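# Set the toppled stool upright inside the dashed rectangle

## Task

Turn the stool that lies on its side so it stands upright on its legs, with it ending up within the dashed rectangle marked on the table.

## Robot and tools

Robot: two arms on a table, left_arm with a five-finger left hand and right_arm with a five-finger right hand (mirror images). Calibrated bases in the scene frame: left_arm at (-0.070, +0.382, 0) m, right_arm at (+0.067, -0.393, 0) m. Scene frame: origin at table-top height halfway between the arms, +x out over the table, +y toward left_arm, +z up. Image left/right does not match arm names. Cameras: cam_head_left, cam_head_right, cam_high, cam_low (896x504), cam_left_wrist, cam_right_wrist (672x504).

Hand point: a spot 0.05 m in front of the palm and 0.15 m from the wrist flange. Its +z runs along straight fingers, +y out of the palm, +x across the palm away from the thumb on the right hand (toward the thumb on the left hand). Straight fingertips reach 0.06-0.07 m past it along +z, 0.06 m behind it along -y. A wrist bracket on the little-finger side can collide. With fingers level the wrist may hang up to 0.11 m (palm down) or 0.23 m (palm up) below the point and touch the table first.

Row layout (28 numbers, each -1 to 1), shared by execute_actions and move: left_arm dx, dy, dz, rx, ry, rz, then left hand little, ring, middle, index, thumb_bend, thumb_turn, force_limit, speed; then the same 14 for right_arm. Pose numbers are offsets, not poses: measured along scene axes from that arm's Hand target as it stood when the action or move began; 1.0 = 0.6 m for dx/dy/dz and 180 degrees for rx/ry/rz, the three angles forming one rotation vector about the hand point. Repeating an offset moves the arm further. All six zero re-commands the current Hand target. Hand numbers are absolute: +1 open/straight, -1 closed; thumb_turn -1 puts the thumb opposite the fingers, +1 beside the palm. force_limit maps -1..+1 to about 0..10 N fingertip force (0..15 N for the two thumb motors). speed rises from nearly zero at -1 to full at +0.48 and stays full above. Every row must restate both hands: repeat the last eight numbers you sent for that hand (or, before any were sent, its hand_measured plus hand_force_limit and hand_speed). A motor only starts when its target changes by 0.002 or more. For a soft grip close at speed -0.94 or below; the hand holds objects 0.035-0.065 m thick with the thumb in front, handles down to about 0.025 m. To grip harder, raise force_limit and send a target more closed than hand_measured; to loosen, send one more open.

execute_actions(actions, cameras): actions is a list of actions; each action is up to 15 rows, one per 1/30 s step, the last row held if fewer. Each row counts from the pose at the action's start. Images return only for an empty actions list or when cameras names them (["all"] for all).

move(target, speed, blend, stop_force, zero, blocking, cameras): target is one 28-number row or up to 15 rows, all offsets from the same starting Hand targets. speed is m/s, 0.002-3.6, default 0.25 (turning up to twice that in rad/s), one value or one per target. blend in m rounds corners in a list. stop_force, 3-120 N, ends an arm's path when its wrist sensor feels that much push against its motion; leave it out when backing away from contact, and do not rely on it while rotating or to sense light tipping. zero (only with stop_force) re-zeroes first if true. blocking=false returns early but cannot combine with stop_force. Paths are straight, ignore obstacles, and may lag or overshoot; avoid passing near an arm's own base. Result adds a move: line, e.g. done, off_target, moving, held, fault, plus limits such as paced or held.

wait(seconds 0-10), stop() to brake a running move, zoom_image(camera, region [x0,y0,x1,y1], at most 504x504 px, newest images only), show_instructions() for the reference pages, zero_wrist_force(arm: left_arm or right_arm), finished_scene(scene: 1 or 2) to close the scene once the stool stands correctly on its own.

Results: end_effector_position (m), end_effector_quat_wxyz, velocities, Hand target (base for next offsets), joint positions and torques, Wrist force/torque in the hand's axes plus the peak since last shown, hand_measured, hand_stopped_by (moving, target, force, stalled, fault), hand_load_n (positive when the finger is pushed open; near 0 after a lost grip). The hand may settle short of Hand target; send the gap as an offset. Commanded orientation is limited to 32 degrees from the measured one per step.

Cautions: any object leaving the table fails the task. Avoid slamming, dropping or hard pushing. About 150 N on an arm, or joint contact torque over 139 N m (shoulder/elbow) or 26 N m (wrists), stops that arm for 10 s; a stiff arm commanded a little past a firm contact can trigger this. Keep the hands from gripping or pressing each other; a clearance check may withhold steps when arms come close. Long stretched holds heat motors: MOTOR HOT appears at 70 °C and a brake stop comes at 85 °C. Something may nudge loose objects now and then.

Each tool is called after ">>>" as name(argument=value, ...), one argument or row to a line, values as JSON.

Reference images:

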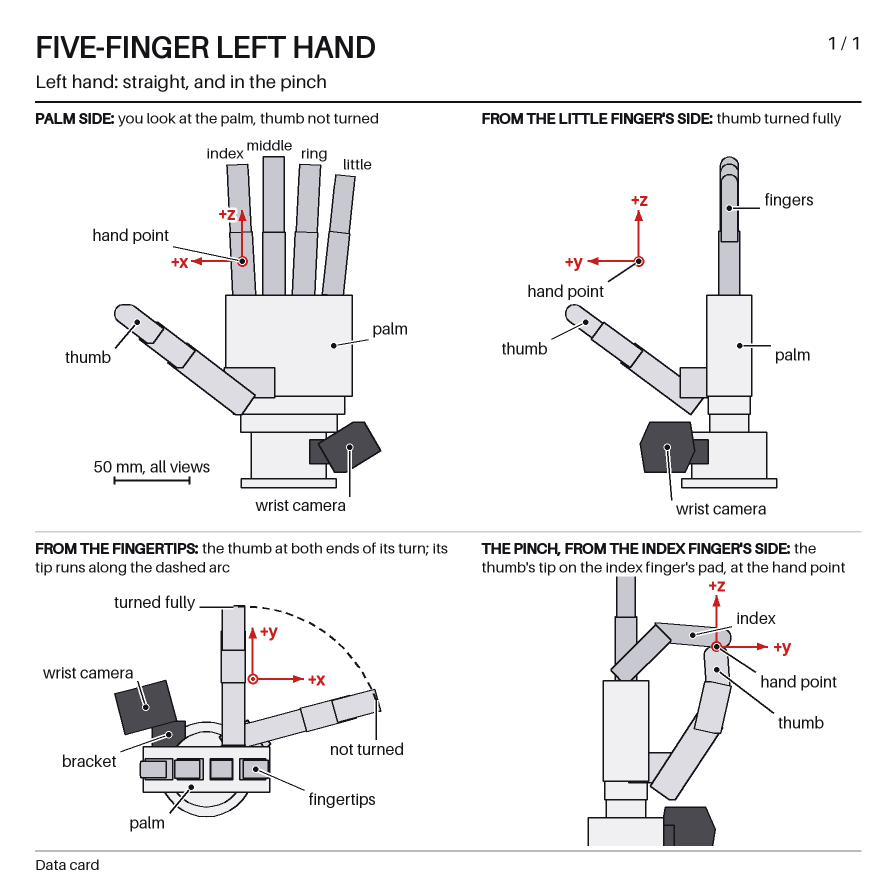

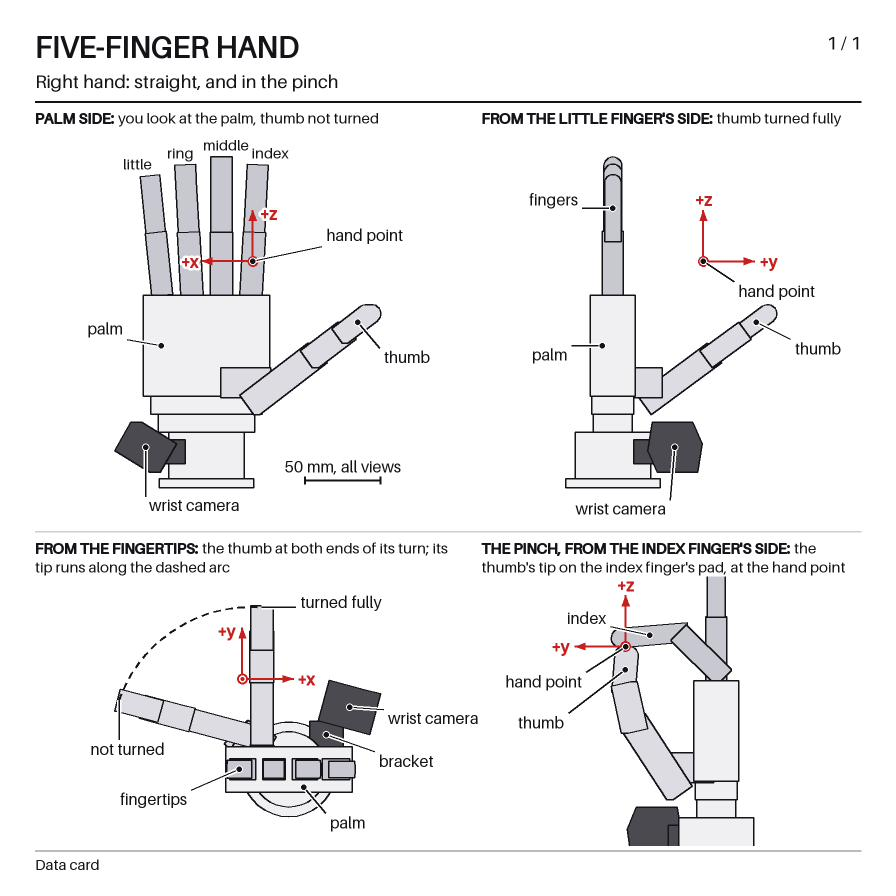

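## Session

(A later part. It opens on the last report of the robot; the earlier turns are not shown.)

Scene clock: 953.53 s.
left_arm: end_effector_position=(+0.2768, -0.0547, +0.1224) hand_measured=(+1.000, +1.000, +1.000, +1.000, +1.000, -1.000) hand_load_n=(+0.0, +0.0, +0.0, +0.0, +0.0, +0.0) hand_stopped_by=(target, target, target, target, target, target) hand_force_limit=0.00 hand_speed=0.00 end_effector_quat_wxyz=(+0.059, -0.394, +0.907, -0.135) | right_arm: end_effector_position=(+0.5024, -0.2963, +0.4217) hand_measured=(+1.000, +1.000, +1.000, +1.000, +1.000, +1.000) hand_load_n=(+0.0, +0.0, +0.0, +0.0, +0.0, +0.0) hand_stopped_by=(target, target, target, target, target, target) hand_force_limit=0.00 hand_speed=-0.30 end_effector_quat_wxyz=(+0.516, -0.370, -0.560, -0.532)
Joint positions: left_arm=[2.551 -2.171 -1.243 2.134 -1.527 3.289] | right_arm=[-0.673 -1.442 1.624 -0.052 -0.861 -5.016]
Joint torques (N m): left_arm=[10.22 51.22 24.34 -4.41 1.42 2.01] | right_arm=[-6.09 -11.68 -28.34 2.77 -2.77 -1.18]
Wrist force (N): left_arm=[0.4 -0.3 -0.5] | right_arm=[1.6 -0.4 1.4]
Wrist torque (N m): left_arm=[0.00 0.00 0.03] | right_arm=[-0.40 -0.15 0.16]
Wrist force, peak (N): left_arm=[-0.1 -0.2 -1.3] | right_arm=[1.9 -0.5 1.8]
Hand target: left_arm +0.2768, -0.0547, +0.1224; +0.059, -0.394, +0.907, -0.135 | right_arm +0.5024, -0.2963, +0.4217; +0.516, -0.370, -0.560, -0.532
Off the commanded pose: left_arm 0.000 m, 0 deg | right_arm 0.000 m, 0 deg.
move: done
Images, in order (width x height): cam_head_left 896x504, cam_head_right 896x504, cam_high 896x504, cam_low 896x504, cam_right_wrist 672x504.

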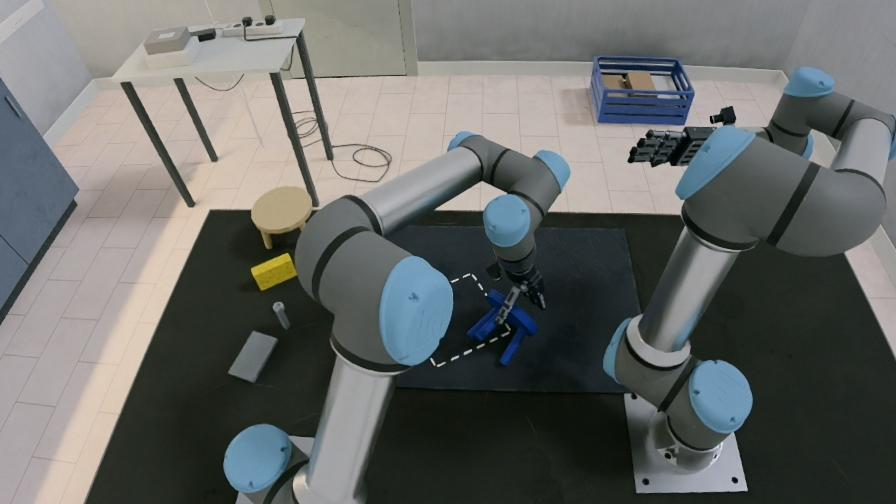

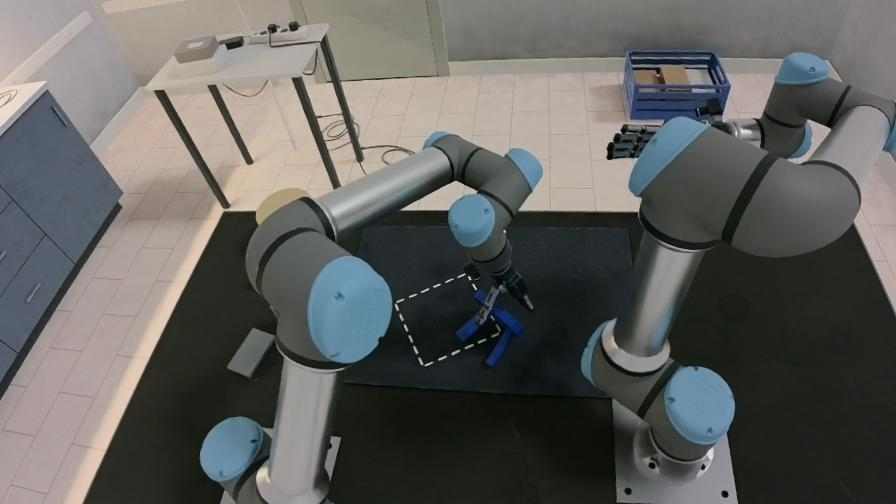

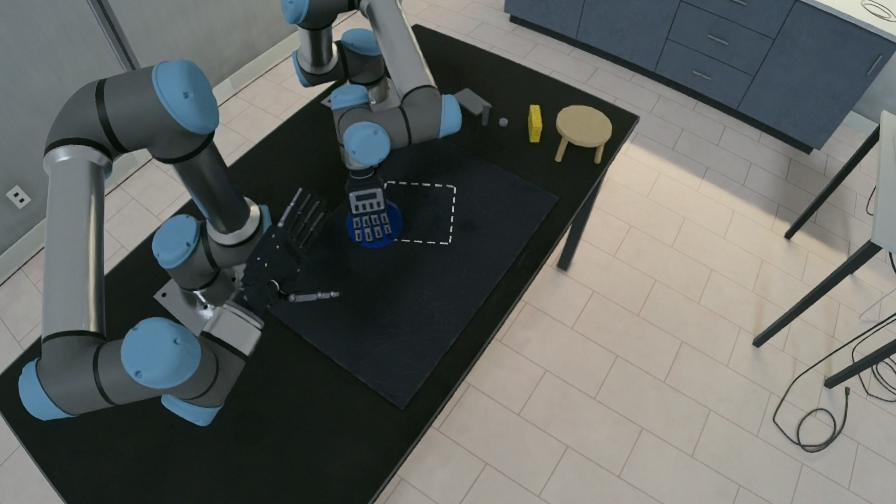

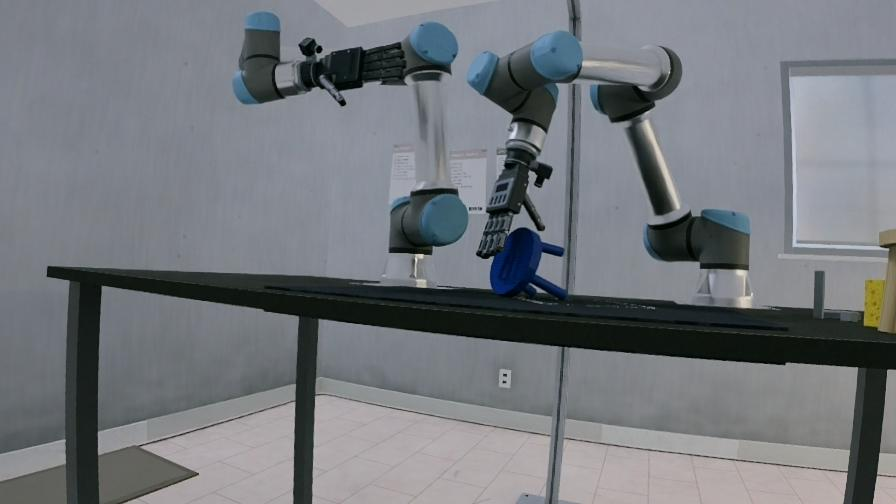

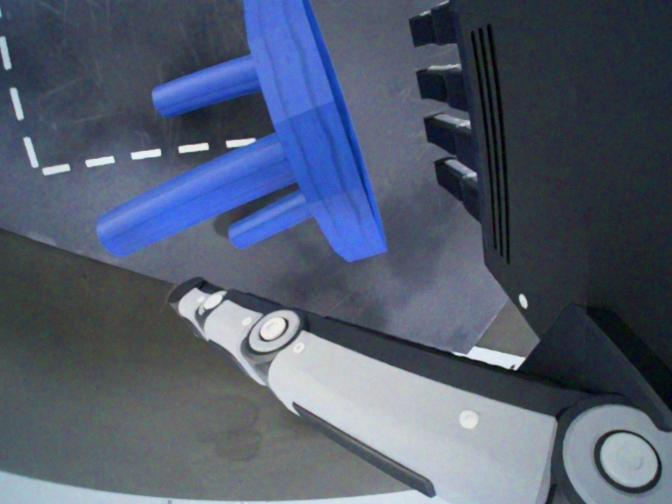

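>>> move(
  target=[0.0107,-0.00995,-0.0478,0,0,0,1,1,1,1,1,-1,0,0,0,0,0,0,0,0,1,1,1,1,1,1,0.0,-0.3],
  speed=0.08,
  stop_force=4,
  cameras=["cam_head_left","cam_head_right","cam_high","cam_low","cam_right_wrist"],
)

>>> zoom_image(
  camera="cam_head_left",
  region=[450, 250, 560, 360],
)

>>> zoom_image(
  camera="cam_head_right",
  region=[440, 250, 550, 360],
)

>>> zoom_image(
  camera="cam_low",
  region=[450, 170, 600, 320],
)

Scene clock: 977.90 s.
left_arm: end_effector_position=(+0.2832, -0.0607, +0.0937) hand_measured=(+1.000, +1.000, +1.000, +1.000, +1.000, -1.000) hand_load_n=(+0.0, +0.0, +0.0, +0.0, +0.0, +0.0) hand_stopped_by=(target, target, target, target, target, target) hand_force_limit=0.00 hand_speed=0.00 end_effector_quat_wxyz=(+0.059, -0.394, +0.907, -0.135) | right_arm: end_effector_position=(+0.5024, -0.2963, +0.4217) hand_measured=(+1.000, +1.000, +1.000, +1.000, +1.000, +1.000) hand_load_n=(+0.0, +0.0, +0.0, +0.0, +0.0, +0.0) hand_stopped_by=(target, target, target, target, target, target) hand_force_limit=0.00 hand_speed=-0.30 end_effector_quat_wxyz=(+0.516, -0.370, -0.560, -0.532)
Joint positions: left_arm=[2.548 -2.213 -1.249 2.183 -1.528 3.286] | right_arm=[-0.673 -1.442 1.624 -0.052 -0.861 -5.016]
Joint torques (N m): left_arm=[1.36 52.29 24.96 -4.44 -1.36 0.55] | right_arm=[-6.37 -11.89 -27.95 2.71 -2.72 -1.23]
Wrist force (N): left_arm=[0.2 -0.6 -0.2] | right_arm=[1.3 -0.6 1.3]
Wrist torque (N m): left_arm=[-0.06 0.03 0.07] | right_arm=[-0.42 -0.11 0.13]
Wrist force, peak (N): left_arm=[0.5 -0.3 -1.3] | right_arm=[1.8 -0.7 1.9]
Hand target: left_arm +0.2832, -0.0607, +0.0937; +0.059, -0.394, +0.907, -0.135 | right_arm +0.5024, -0.2963, +0.4217; +0.516, -0.370, -0.560, -0.532
Off the commanded pose: left_arm 0.000 m, 0 deg | right_arm 0.000 m, 0 deg.
move: done
Images, in order (width x height): cam_head_left 896x504, cam_head_right 896x504, cam_high 896x504, cam_low 896x504, cam_right_wrist 672x504.

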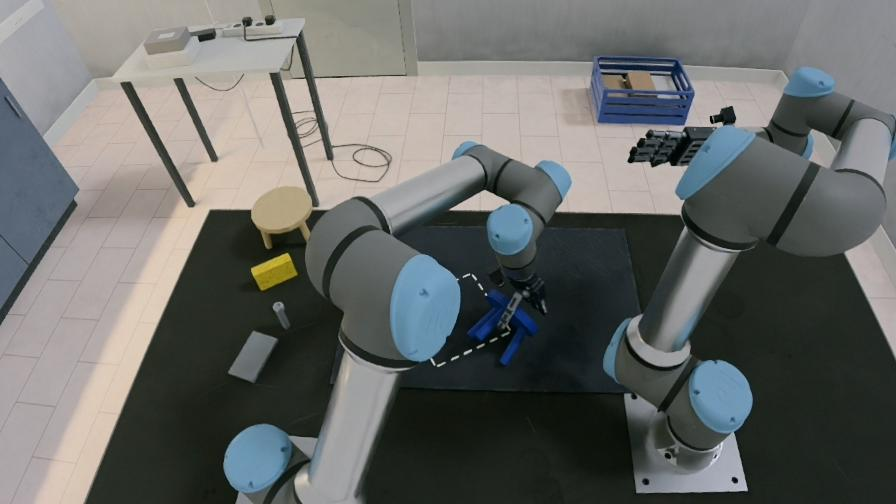

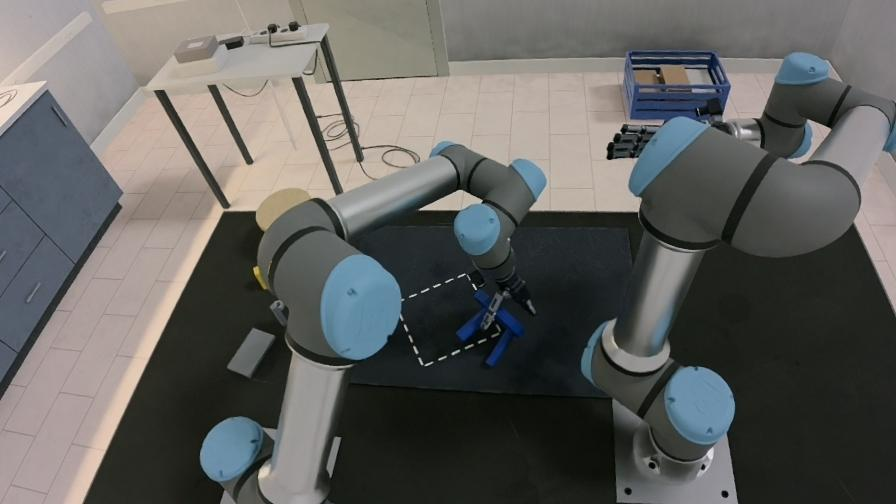

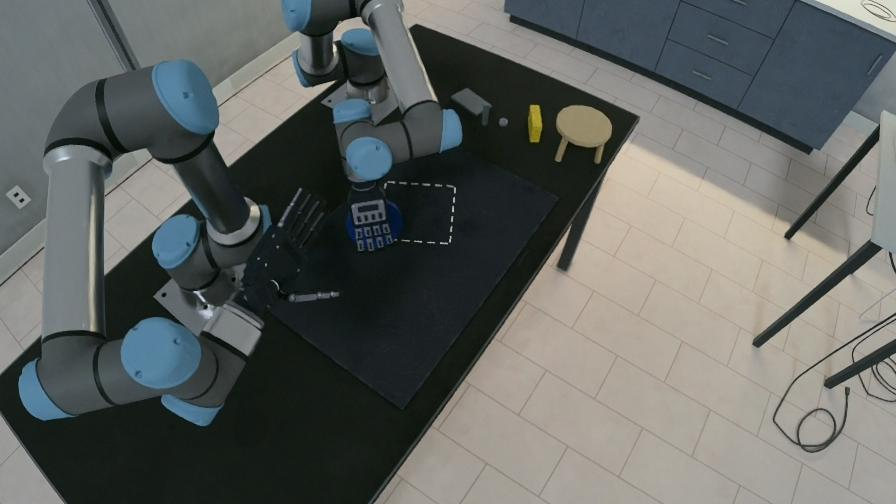

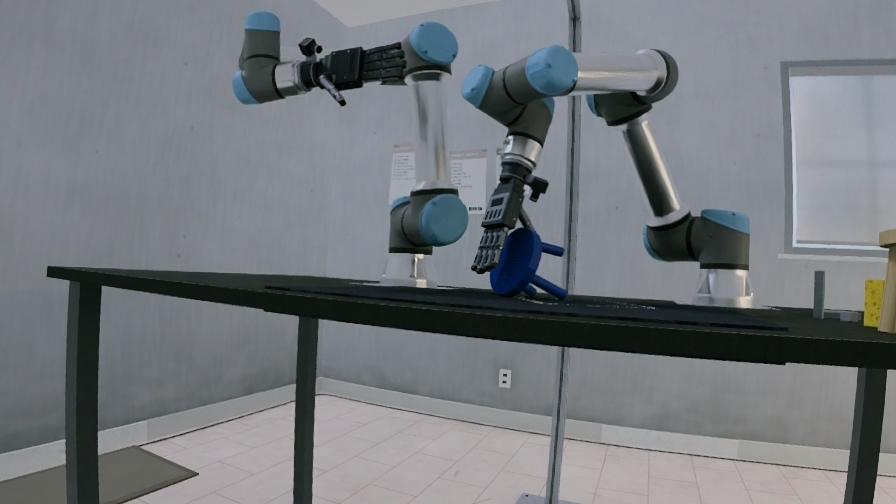

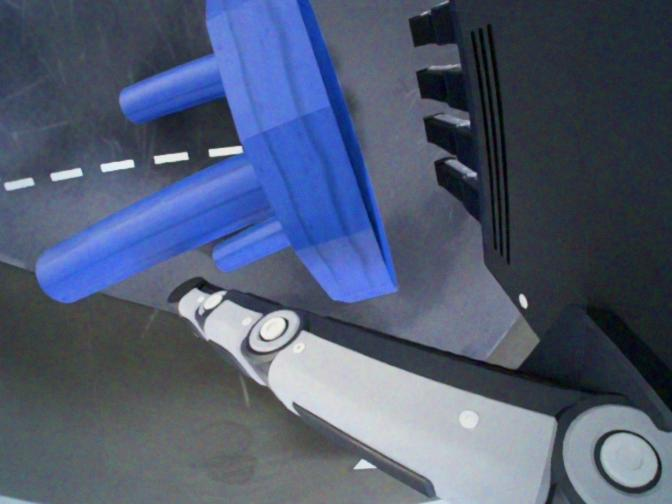

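Scaled by 4.582 from the camera's 896x504 image, which has a finer 1280x720 frame.

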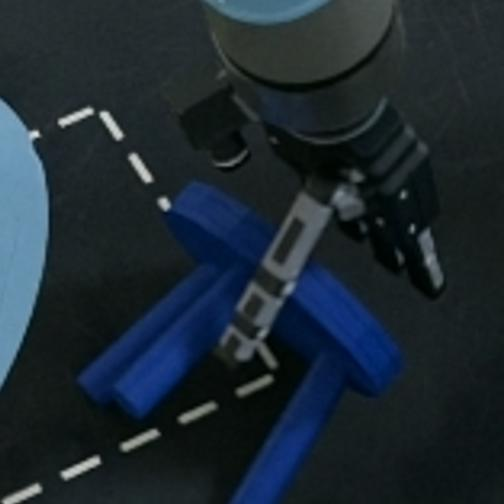

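Scaled by 4.582 from the camera's 896x504 image, which has a finer 1280x720 frame.

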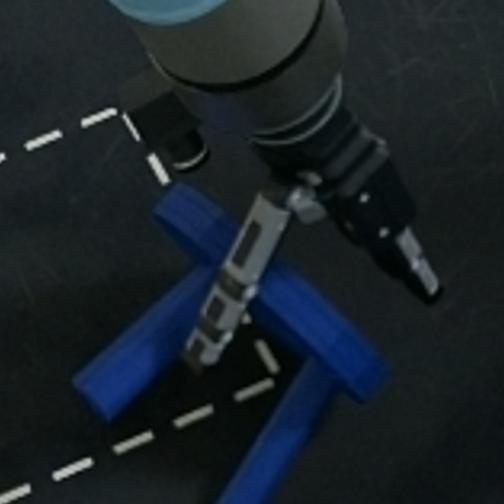

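Scaled by 3.360 from the camera's 896x504 image, which has a finer 1280x720 frame.

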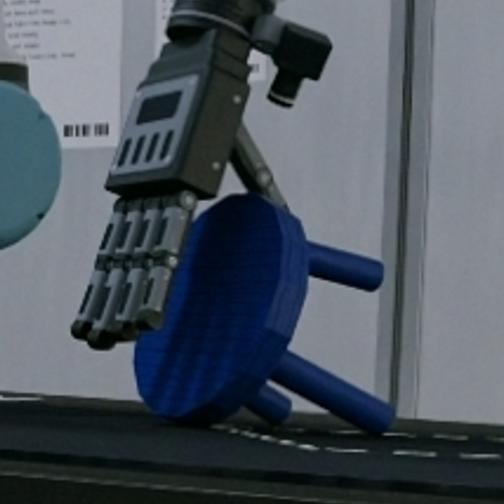

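>>> move(
  target=[0.0082,-0.0076,-0.0366,0,0,0,1,1,1,1,1,-1,0,0,0,0,0,0,0,0,1,1,1,1,1,1,0.0,-0.3],
  speed=0.06,
  stop_force=3,
  cameras=["cam_head_left","cam_head_right","cam_high","cam_low","cam_right_wrist"],
)

>>> zoom_image(
  camera="cam_head_left",
  region=[450, 250, 560, 360],
)

>>> zoom_image(
  camera="cam_head_right",
  region=[440, 250, 550, 360],
)

>>> zoom_image(
  camera="cam_low",
  region=[450, 170, 600, 320],
)

Scene clock: 988.47 s.
left_arm: end_effector_position=(+0.2867, -0.0638, +0.0785) hand_measured=(+1.000, +1.000, +1.000, +1.000, +1.000, -1.000) hand_load_n=(+0.0, +0.0, +0.0, +0.0, +0.0, +0.0) hand_stopped_by=(target, target, target, target, target, target) hand_force_limit=0.00 hand_speed=0.00 end_effector_quat_wxyz=(+0.059, -0.394, +0.907, -0.135) | right_arm: end_effector_position=(+0.5024, -0.2963, +0.4217) hand_measured=(+1.000, +1.000, +1.000, +1.000, +1.000, +1.000) hand_load_n=(+0.0, +0.0, +0.0, +0.0, +0.0, +0.0) hand_stopped_by=(target, target, target, target, target, target) hand_force_limit=0.00 hand_speed=-0.30 end_effector_quat_wxyz=(+0.516, -0.370, -0.560, -0.532)
Joint positions: left_arm=[2.547 -2.236 -1.251 2.208 -1.528 3.285] | right_arm=[-0.673 -1.442 1.624 -0.052 -0.861 -5.016]
Joint torques (N m): left_arm=[10.3 35.5 22.4 1.22 1.61 2.21] | right_arm=[-6.5 -11.65 -27.86 2.75 -2.65 -1.17]
Wrist force (N): left_arm=[0.5 -0.1 -0.3] | right_arm=[1.7 -0.6 1.5]
Wrist torque (N m): left_arm=[-0.03 -0.01 0.07] | right_arm=[-0.43 -0.18 0.17]
Wrist force, peak (N): left_arm=[2.1 -1.7 -19.5] | right_arm=[2.0 -0.5 1.8]
Hand target: left_arm +0.2867, -0.0638, +0.0785; +0.059, -0.394, +0.907, -0.135 (not the last commanded pose) | right_arm +0.5024, -0.2963, +0.4217; +0.516, -0.370, -0.560, -0.532
Off the commanded pose: left_arm 0.007 m, 0 deg | right_arm 0.000 m, 0 deg.
move: contact (left_arm)
Images, in order (width x height): cam_head_left 896x504, cam_head_right 896x504, cam_high 896x504, cam_low 896x504, cam_right_wrist 672x504.

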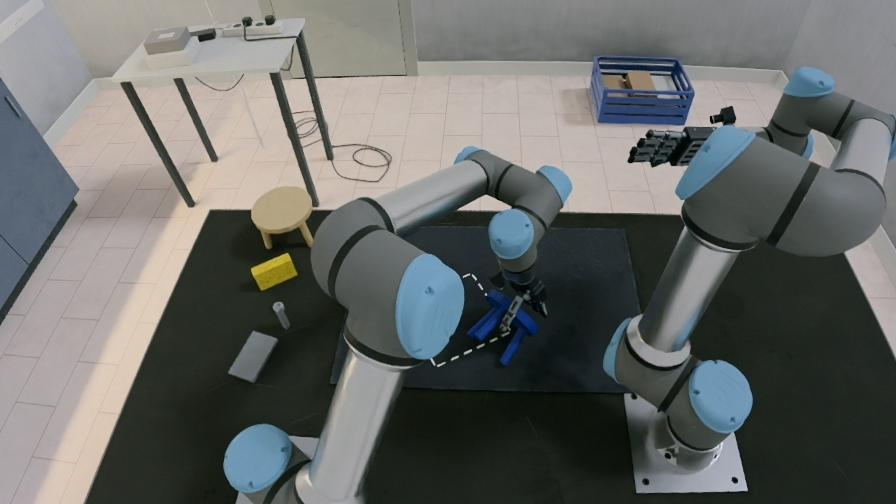

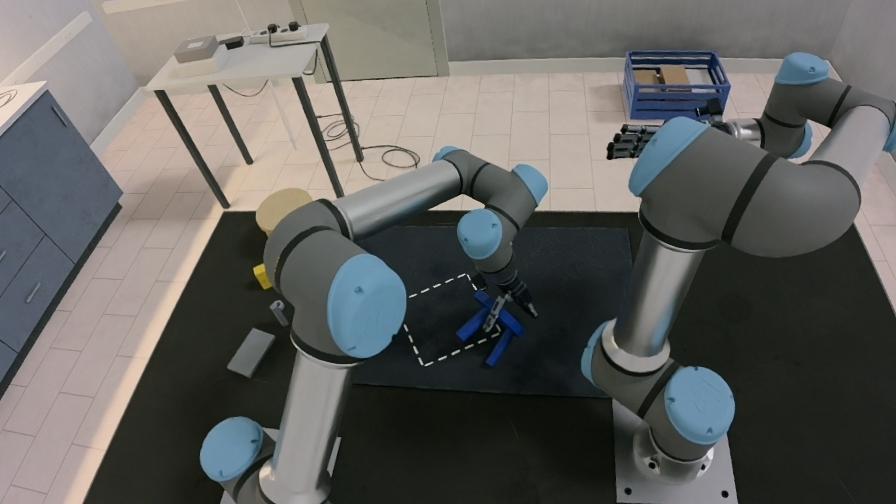

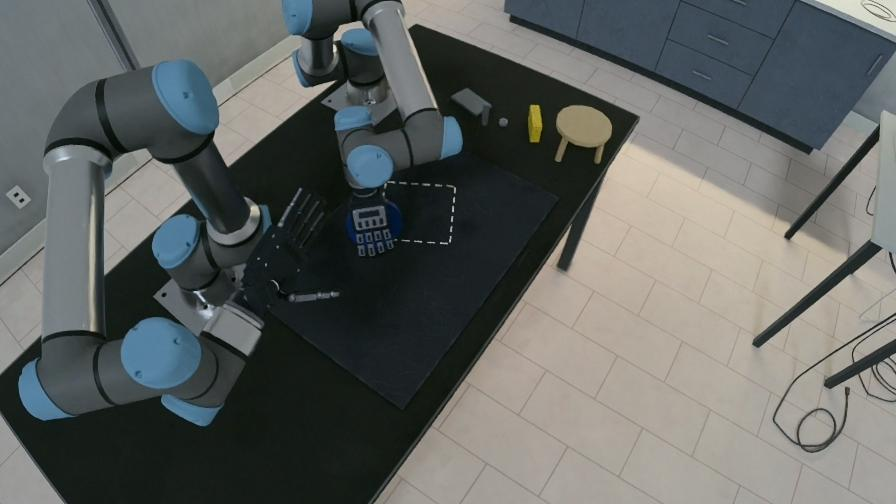

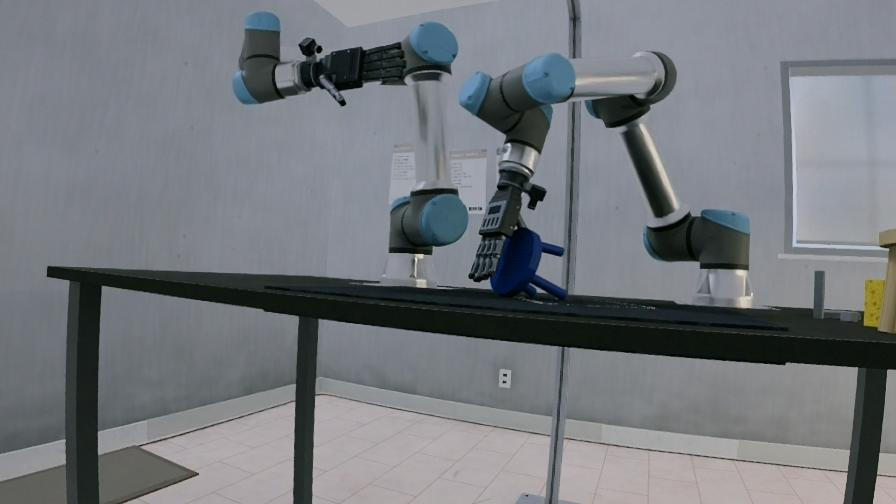

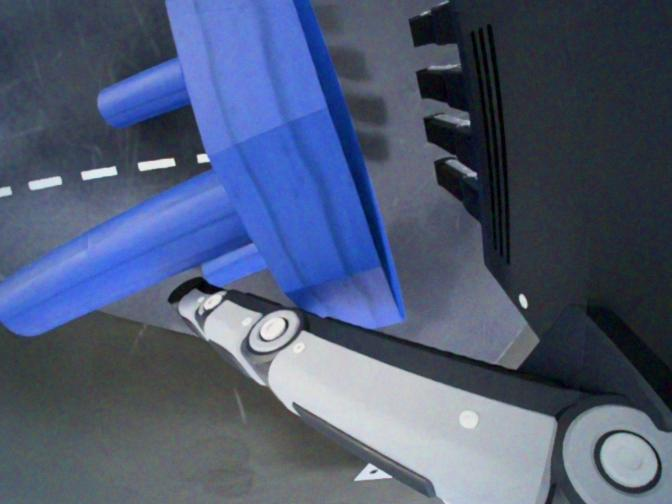

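Scaled by 4.582 from the camera's 896x504 image, which has a finer 1280x720 frame.

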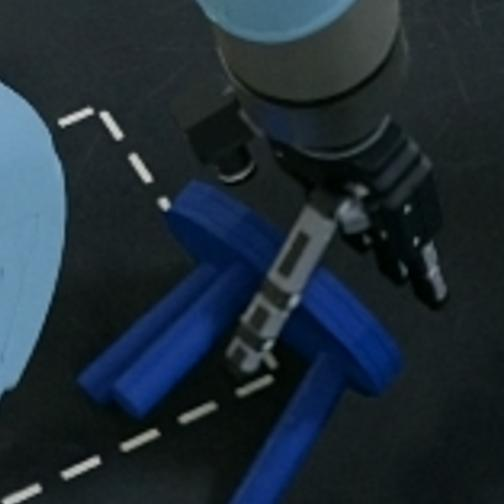

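Scaled by 4.582 from the camera's 896x504 image, which has a finer 1280x720 frame.

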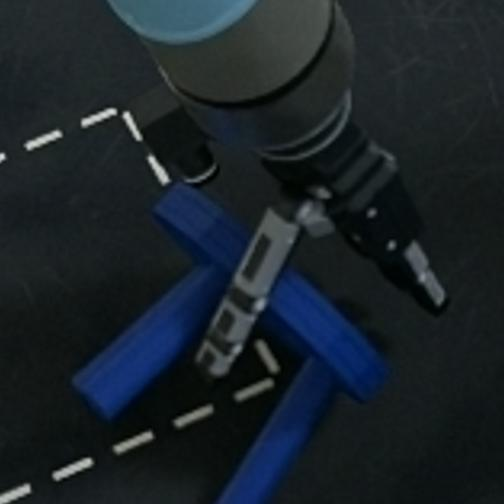

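Scaled by 3.360 from the camera's 896x504 image, which has a finer 1280x720 frame.

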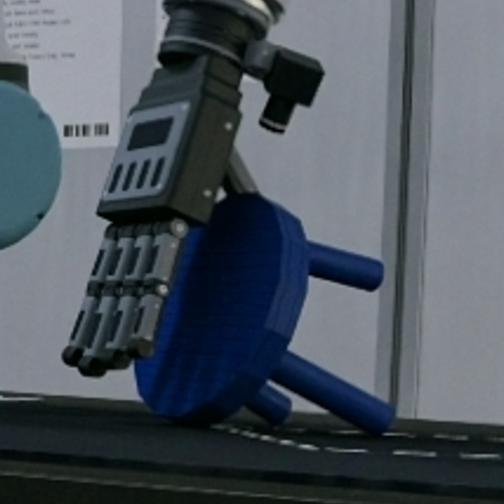

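>>> move(
  target=[
    [-0.001,0.001,0.005,0,0,0,1,1,1,1,1,-1,0,0,0,0,0,0,0,0,1,1,1,1,1,1,0.0,-0.3],
    [-0.036,0.0337,-0.0098,0,0,0,1,1,1,1,1,-1,0,0,0,0,0,0,0,0,1,1,1,1,1,1,0.0,-0.3],
  ],
  speed=0.05,
  stop_force=3,
  cameras=["cam_head_left","cam_head_right","cam_high","cam_low","cam_right_wrist"],
)

>>> zoom_image(
  camera="cam_head_left",
  region=[450, 250, 560, 360],
)

>>> zoom_image(
  camera="cam_low",
  region=[450, 170, 600, 320],
)

Scene clock: 999.07 s.
left_arm: end_effector_position=(+0.2651, -0.0436, +0.0726) hand_measured=(+1.000, +1.000, +1.000, +1.000, +1.000, -1.000) hand_load_n=(+0.0, +0.0, +0.0, +0.0, +0.0, +0.0) hand_stopped_by=(target, target, target, target, target, target) hand_force_limit=0.00 hand_speed=0.00 end_effector_quat_wxyz=(+0.059, -0.394, +0.907, -0.135) | right_arm: end_effector_position=(+0.5024, -0.2963, +0.4217) hand_measured=(+1.000, +1.000, +1.000, +1.000, +1.000, +1.000) hand_load_n=(-0.5, +0.0, +0.0, +0.0, +0.0, +0.0) hand_stopped_by=(target, target, target, target, target, target) hand_force_limit=0.00 hand_speed=-0.30 end_effector_quat_wxyz=(+0.516, -0.370, -0.560, -0.532)
Joint positions: left_arm=[2.556 -2.173 -1.374 2.268 -1.525 3.293] | right_arm=[-0.673 -1.442 1.624 -0.052 -0.861 -5.016]
Joint torques (N m): left_arm=[-4.51 31.79 10.36 -4.33 -1.51 -2.23] | right_arm=[-6.26 -11.66 -27.77 2.76 -2.73 -1.05]
Wrist force (N): left_arm=[0.3 -0.1 0.2] | right_arm=[1.5 -0.6 1.4]
Wrist torque (N m): left_arm=[-0.02 0.02 -0.06] | right_arm=[-0.42 -0.14 0.15]
Wrist force, peak (N): left_arm=[0.6 -2.4 -0.2] | right_arm=[2.1 -0.6 1.6]
Hand target: left_arm +0.2651, -0.0436, +0.0726; +0.059, -0.394, +0.907, -0.135 | right_arm +0.5024, -0.2963, +0.4217; +0.516, -0.370, -0.560, -0.532
Off the commanded pose: left_arm 0.000 m, 0 deg | right_arm 0.000 m, 0 deg.
move: done
Images, in order (width x height): cam_head_left 896x504, cam_head_right 896x504, cam_high 896x504, cam_low 896x504, cam_right_wrist 672x504.

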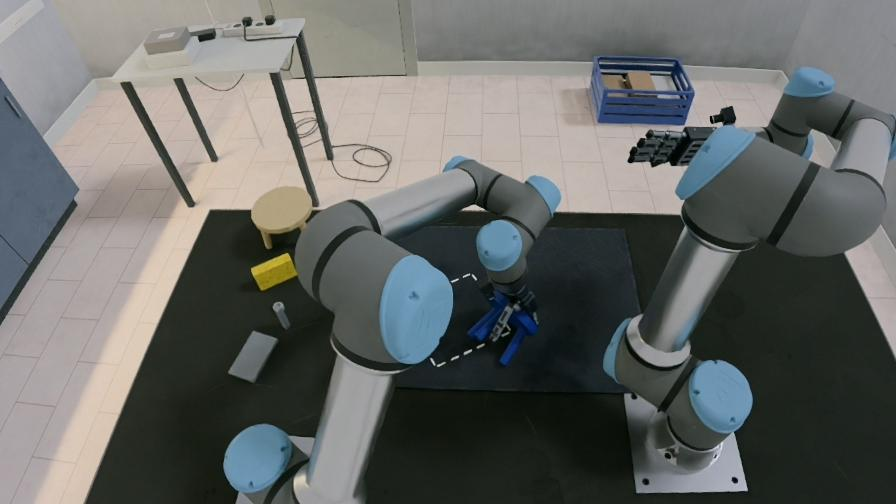

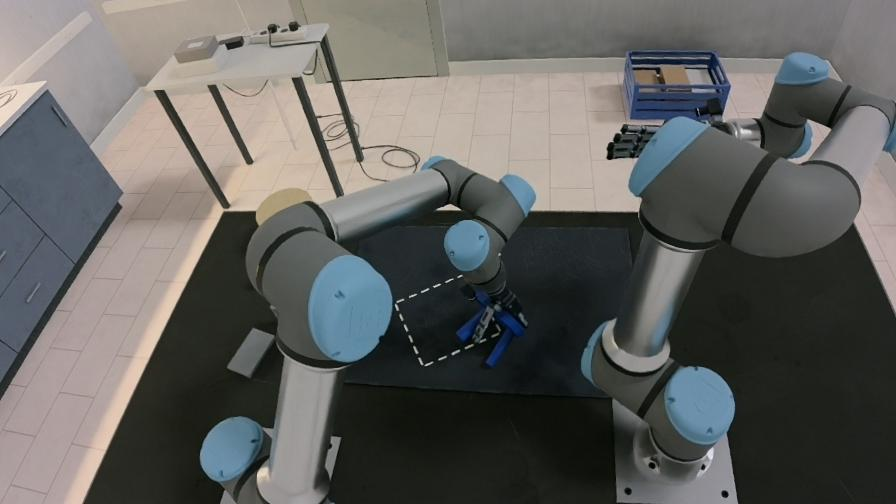

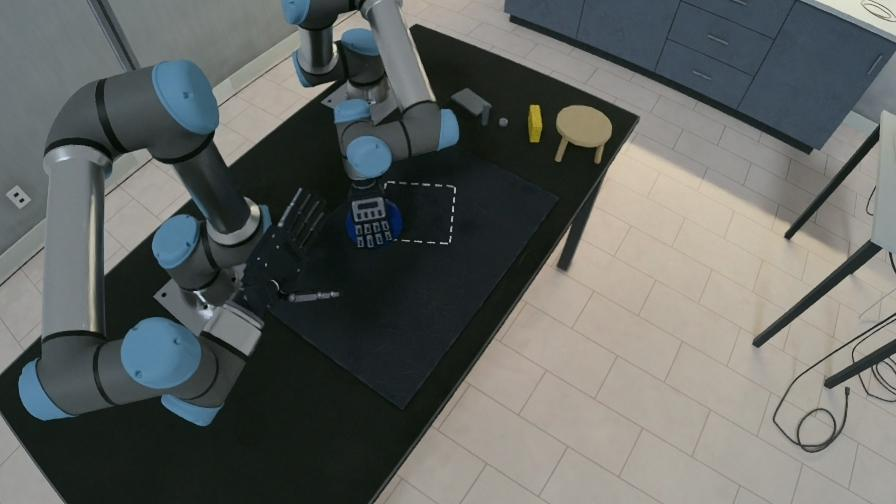

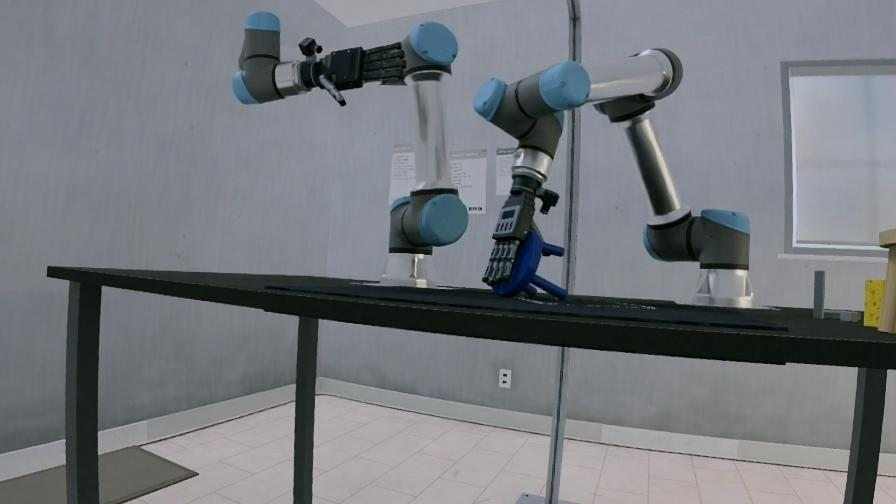

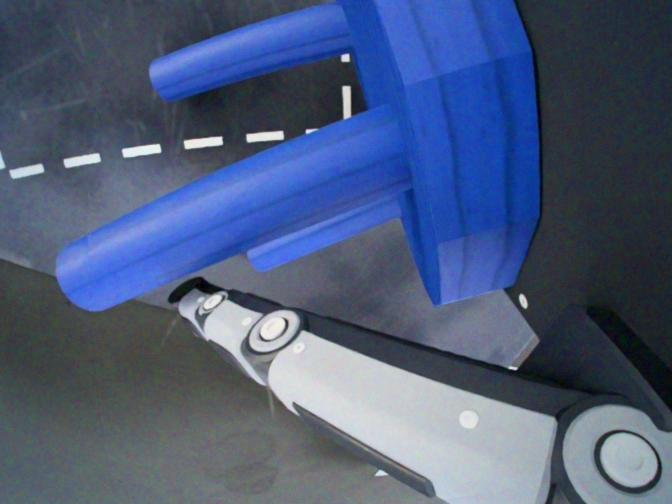

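Scaled by 4.582 from the camera's 896x504 image, which has a finer 1280x720 frame.

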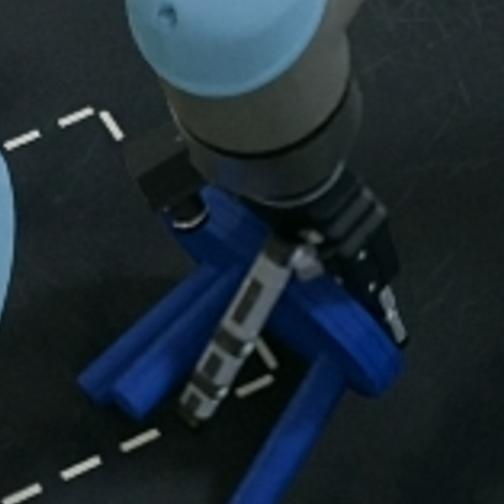

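Scaled by 3.360 from the camera's 896x504 image, which has a finer 1280x720 frame.

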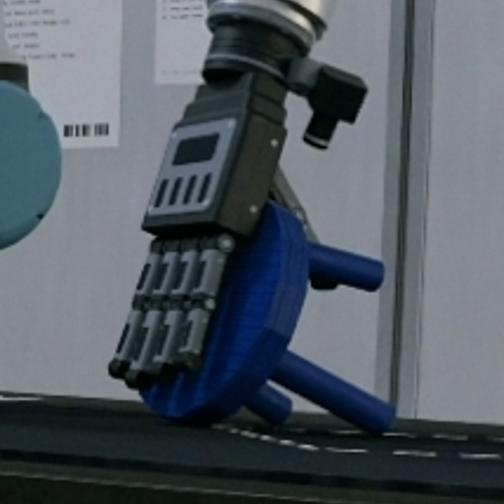

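>>> move(
  target=[-0.0291,0.0272,-0.0122,0,0,0,0.85,0.85,0.85,0.85,1,-1,0,0,0,0,0,0,0,0,1,1,1,1,1,1,0.0,-0.3],
  speed=0.03,
  stop_force=3,
  cameras=["cam_head_left","cam_head_right","cam_high","cam_low","cam_right_wrist"],
)

>>> zoom_image(
  camera="cam_head_left",
  region=[450, 250, 560, 360],
)

>>> zoom_image(
  camera="cam_low",
  region=[450, 170, 600, 320],
)

Scene clock: 1005.33 s.
left_arm: end_effector_position=(+0.2625, -0.0413, +0.0715) hand_measured=(+0.850, +0.850, +0.850, +0.850, +1.000, -1.000) hand_load_n=(+0.0, +0.0, +0.0, +0.0, +0.0, +0.0) hand_stopped_by=(target, target, target, target, target, target) hand_force_limit=0.00 hand_speed=0.00 end_effector_quat_wxyz=(+0.059, -0.394, +0.907, -0.135) | right_arm: end_effector_position=(+0.5024, -0.2963, +0.4217) hand_measured=(+1.000, +1.000, +1.000, +1.000, +1.000, +1.000) hand_load_n=(+0.0, +0.0, +0.0, +0.0, +0.0, +0.0) hand_stopped_by=(target, target, target, target, target, target) hand_force_limit=0.00 hand_speed=-0.30 end_effector_quat_wxyz=(+0.516, -0.370, -0.560, -0.532)
Joint positions: left_arm=[2.557 -2.166 -1.388 2.275 -1.525 3.294] | right_arm=[-0.673 -1.442 1.624 -0.052 -0.861 -5.016]
Joint torques (N m): left_arm=[-7.15 49.13 9.38 1.02 -2.2 -2.58] | right_arm=[-6.6 -11.7 -27.58 2.73 -2.72 -1.13]
Wrist force (N): left_arm=[0.1 -0.2 0.0] | right_arm=[1.4 -0.6 1.7]
Wrist torque (N m): left_arm=[-0.02 0.04 -0.01] | right_arm=[-0.44 -0.13 0.15]
Wrist force, peak (N): left_arm=[0.7 -6.1 -3.5] | right_arm=[1.8 -0.3 1.9]
Hand target: left_arm +0.2625, -0.0413, +0.0715; +0.059, -0.394, +0.907, -0.135 (not the last commanded pose) | right_arm +0.5024, -0.2963, +0.4217; +0.516, -0.370, -0.560, -0.532
Off the commanded pose: left_arm 0.021 m, 0 deg | right_arm 0.000 m, 0 deg.
move: contact (left_arm)
Images, in order (width x height): cam_head_left 896x504, cam_head_right 896x504, cam_high 896x504, cam_low 896x504, cam_right_wrist 672x504.

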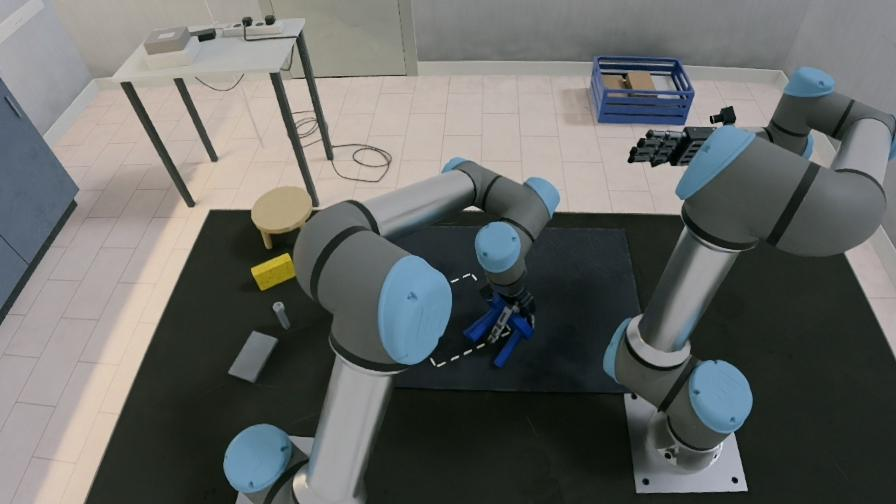

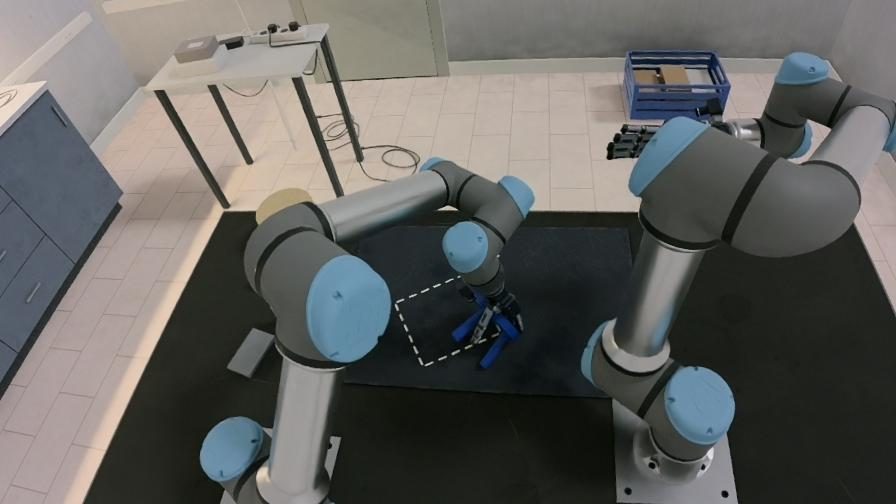

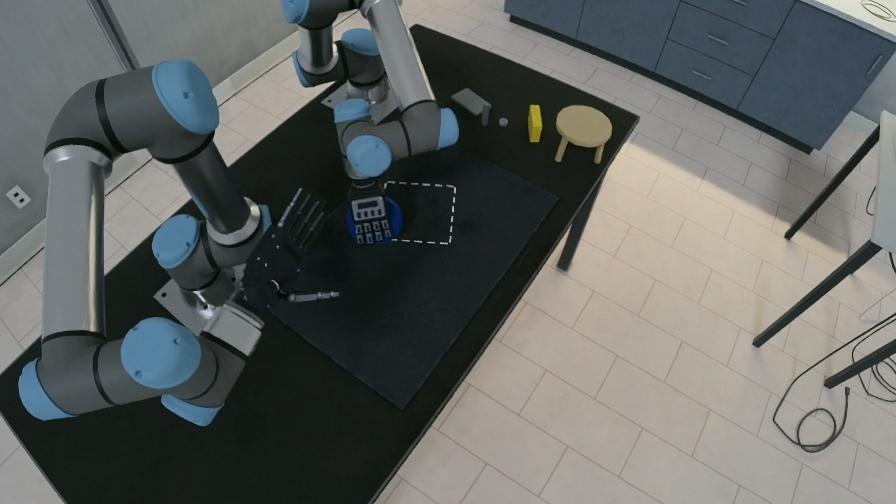

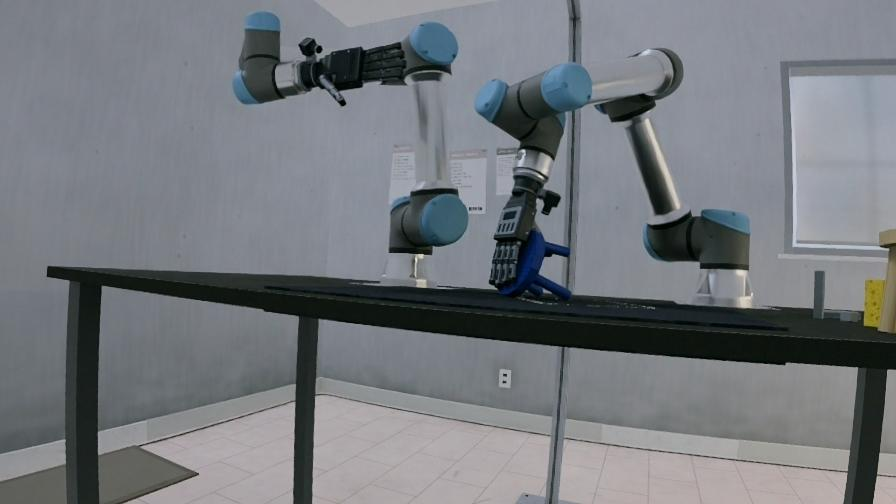

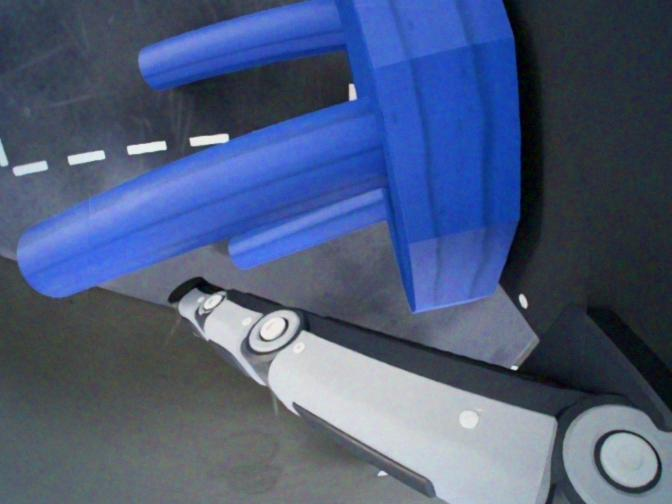

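Scaled by 4.582 from the camera's 896x504 image, which has a finer 1280x720 frame.

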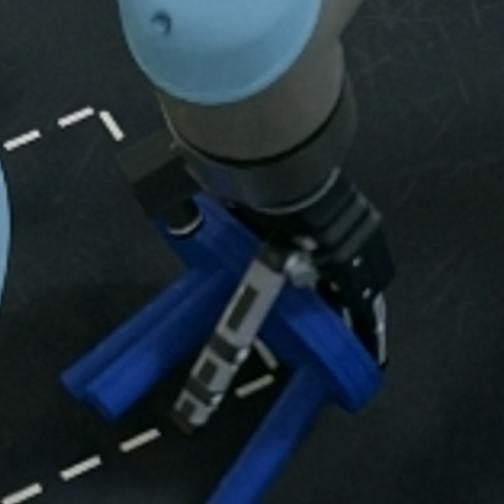

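Scaled by 3.360 from the camera's 896x504 image, which has a finer 1280x720 frame.

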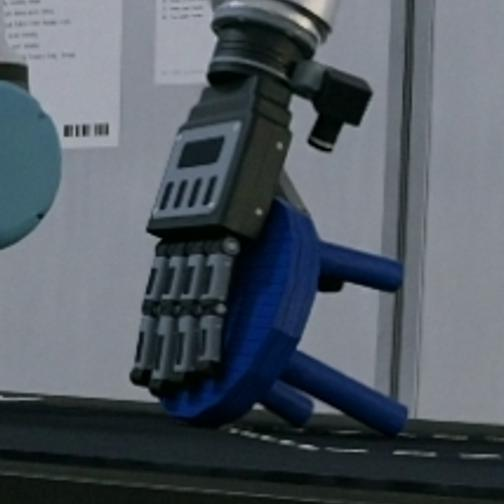

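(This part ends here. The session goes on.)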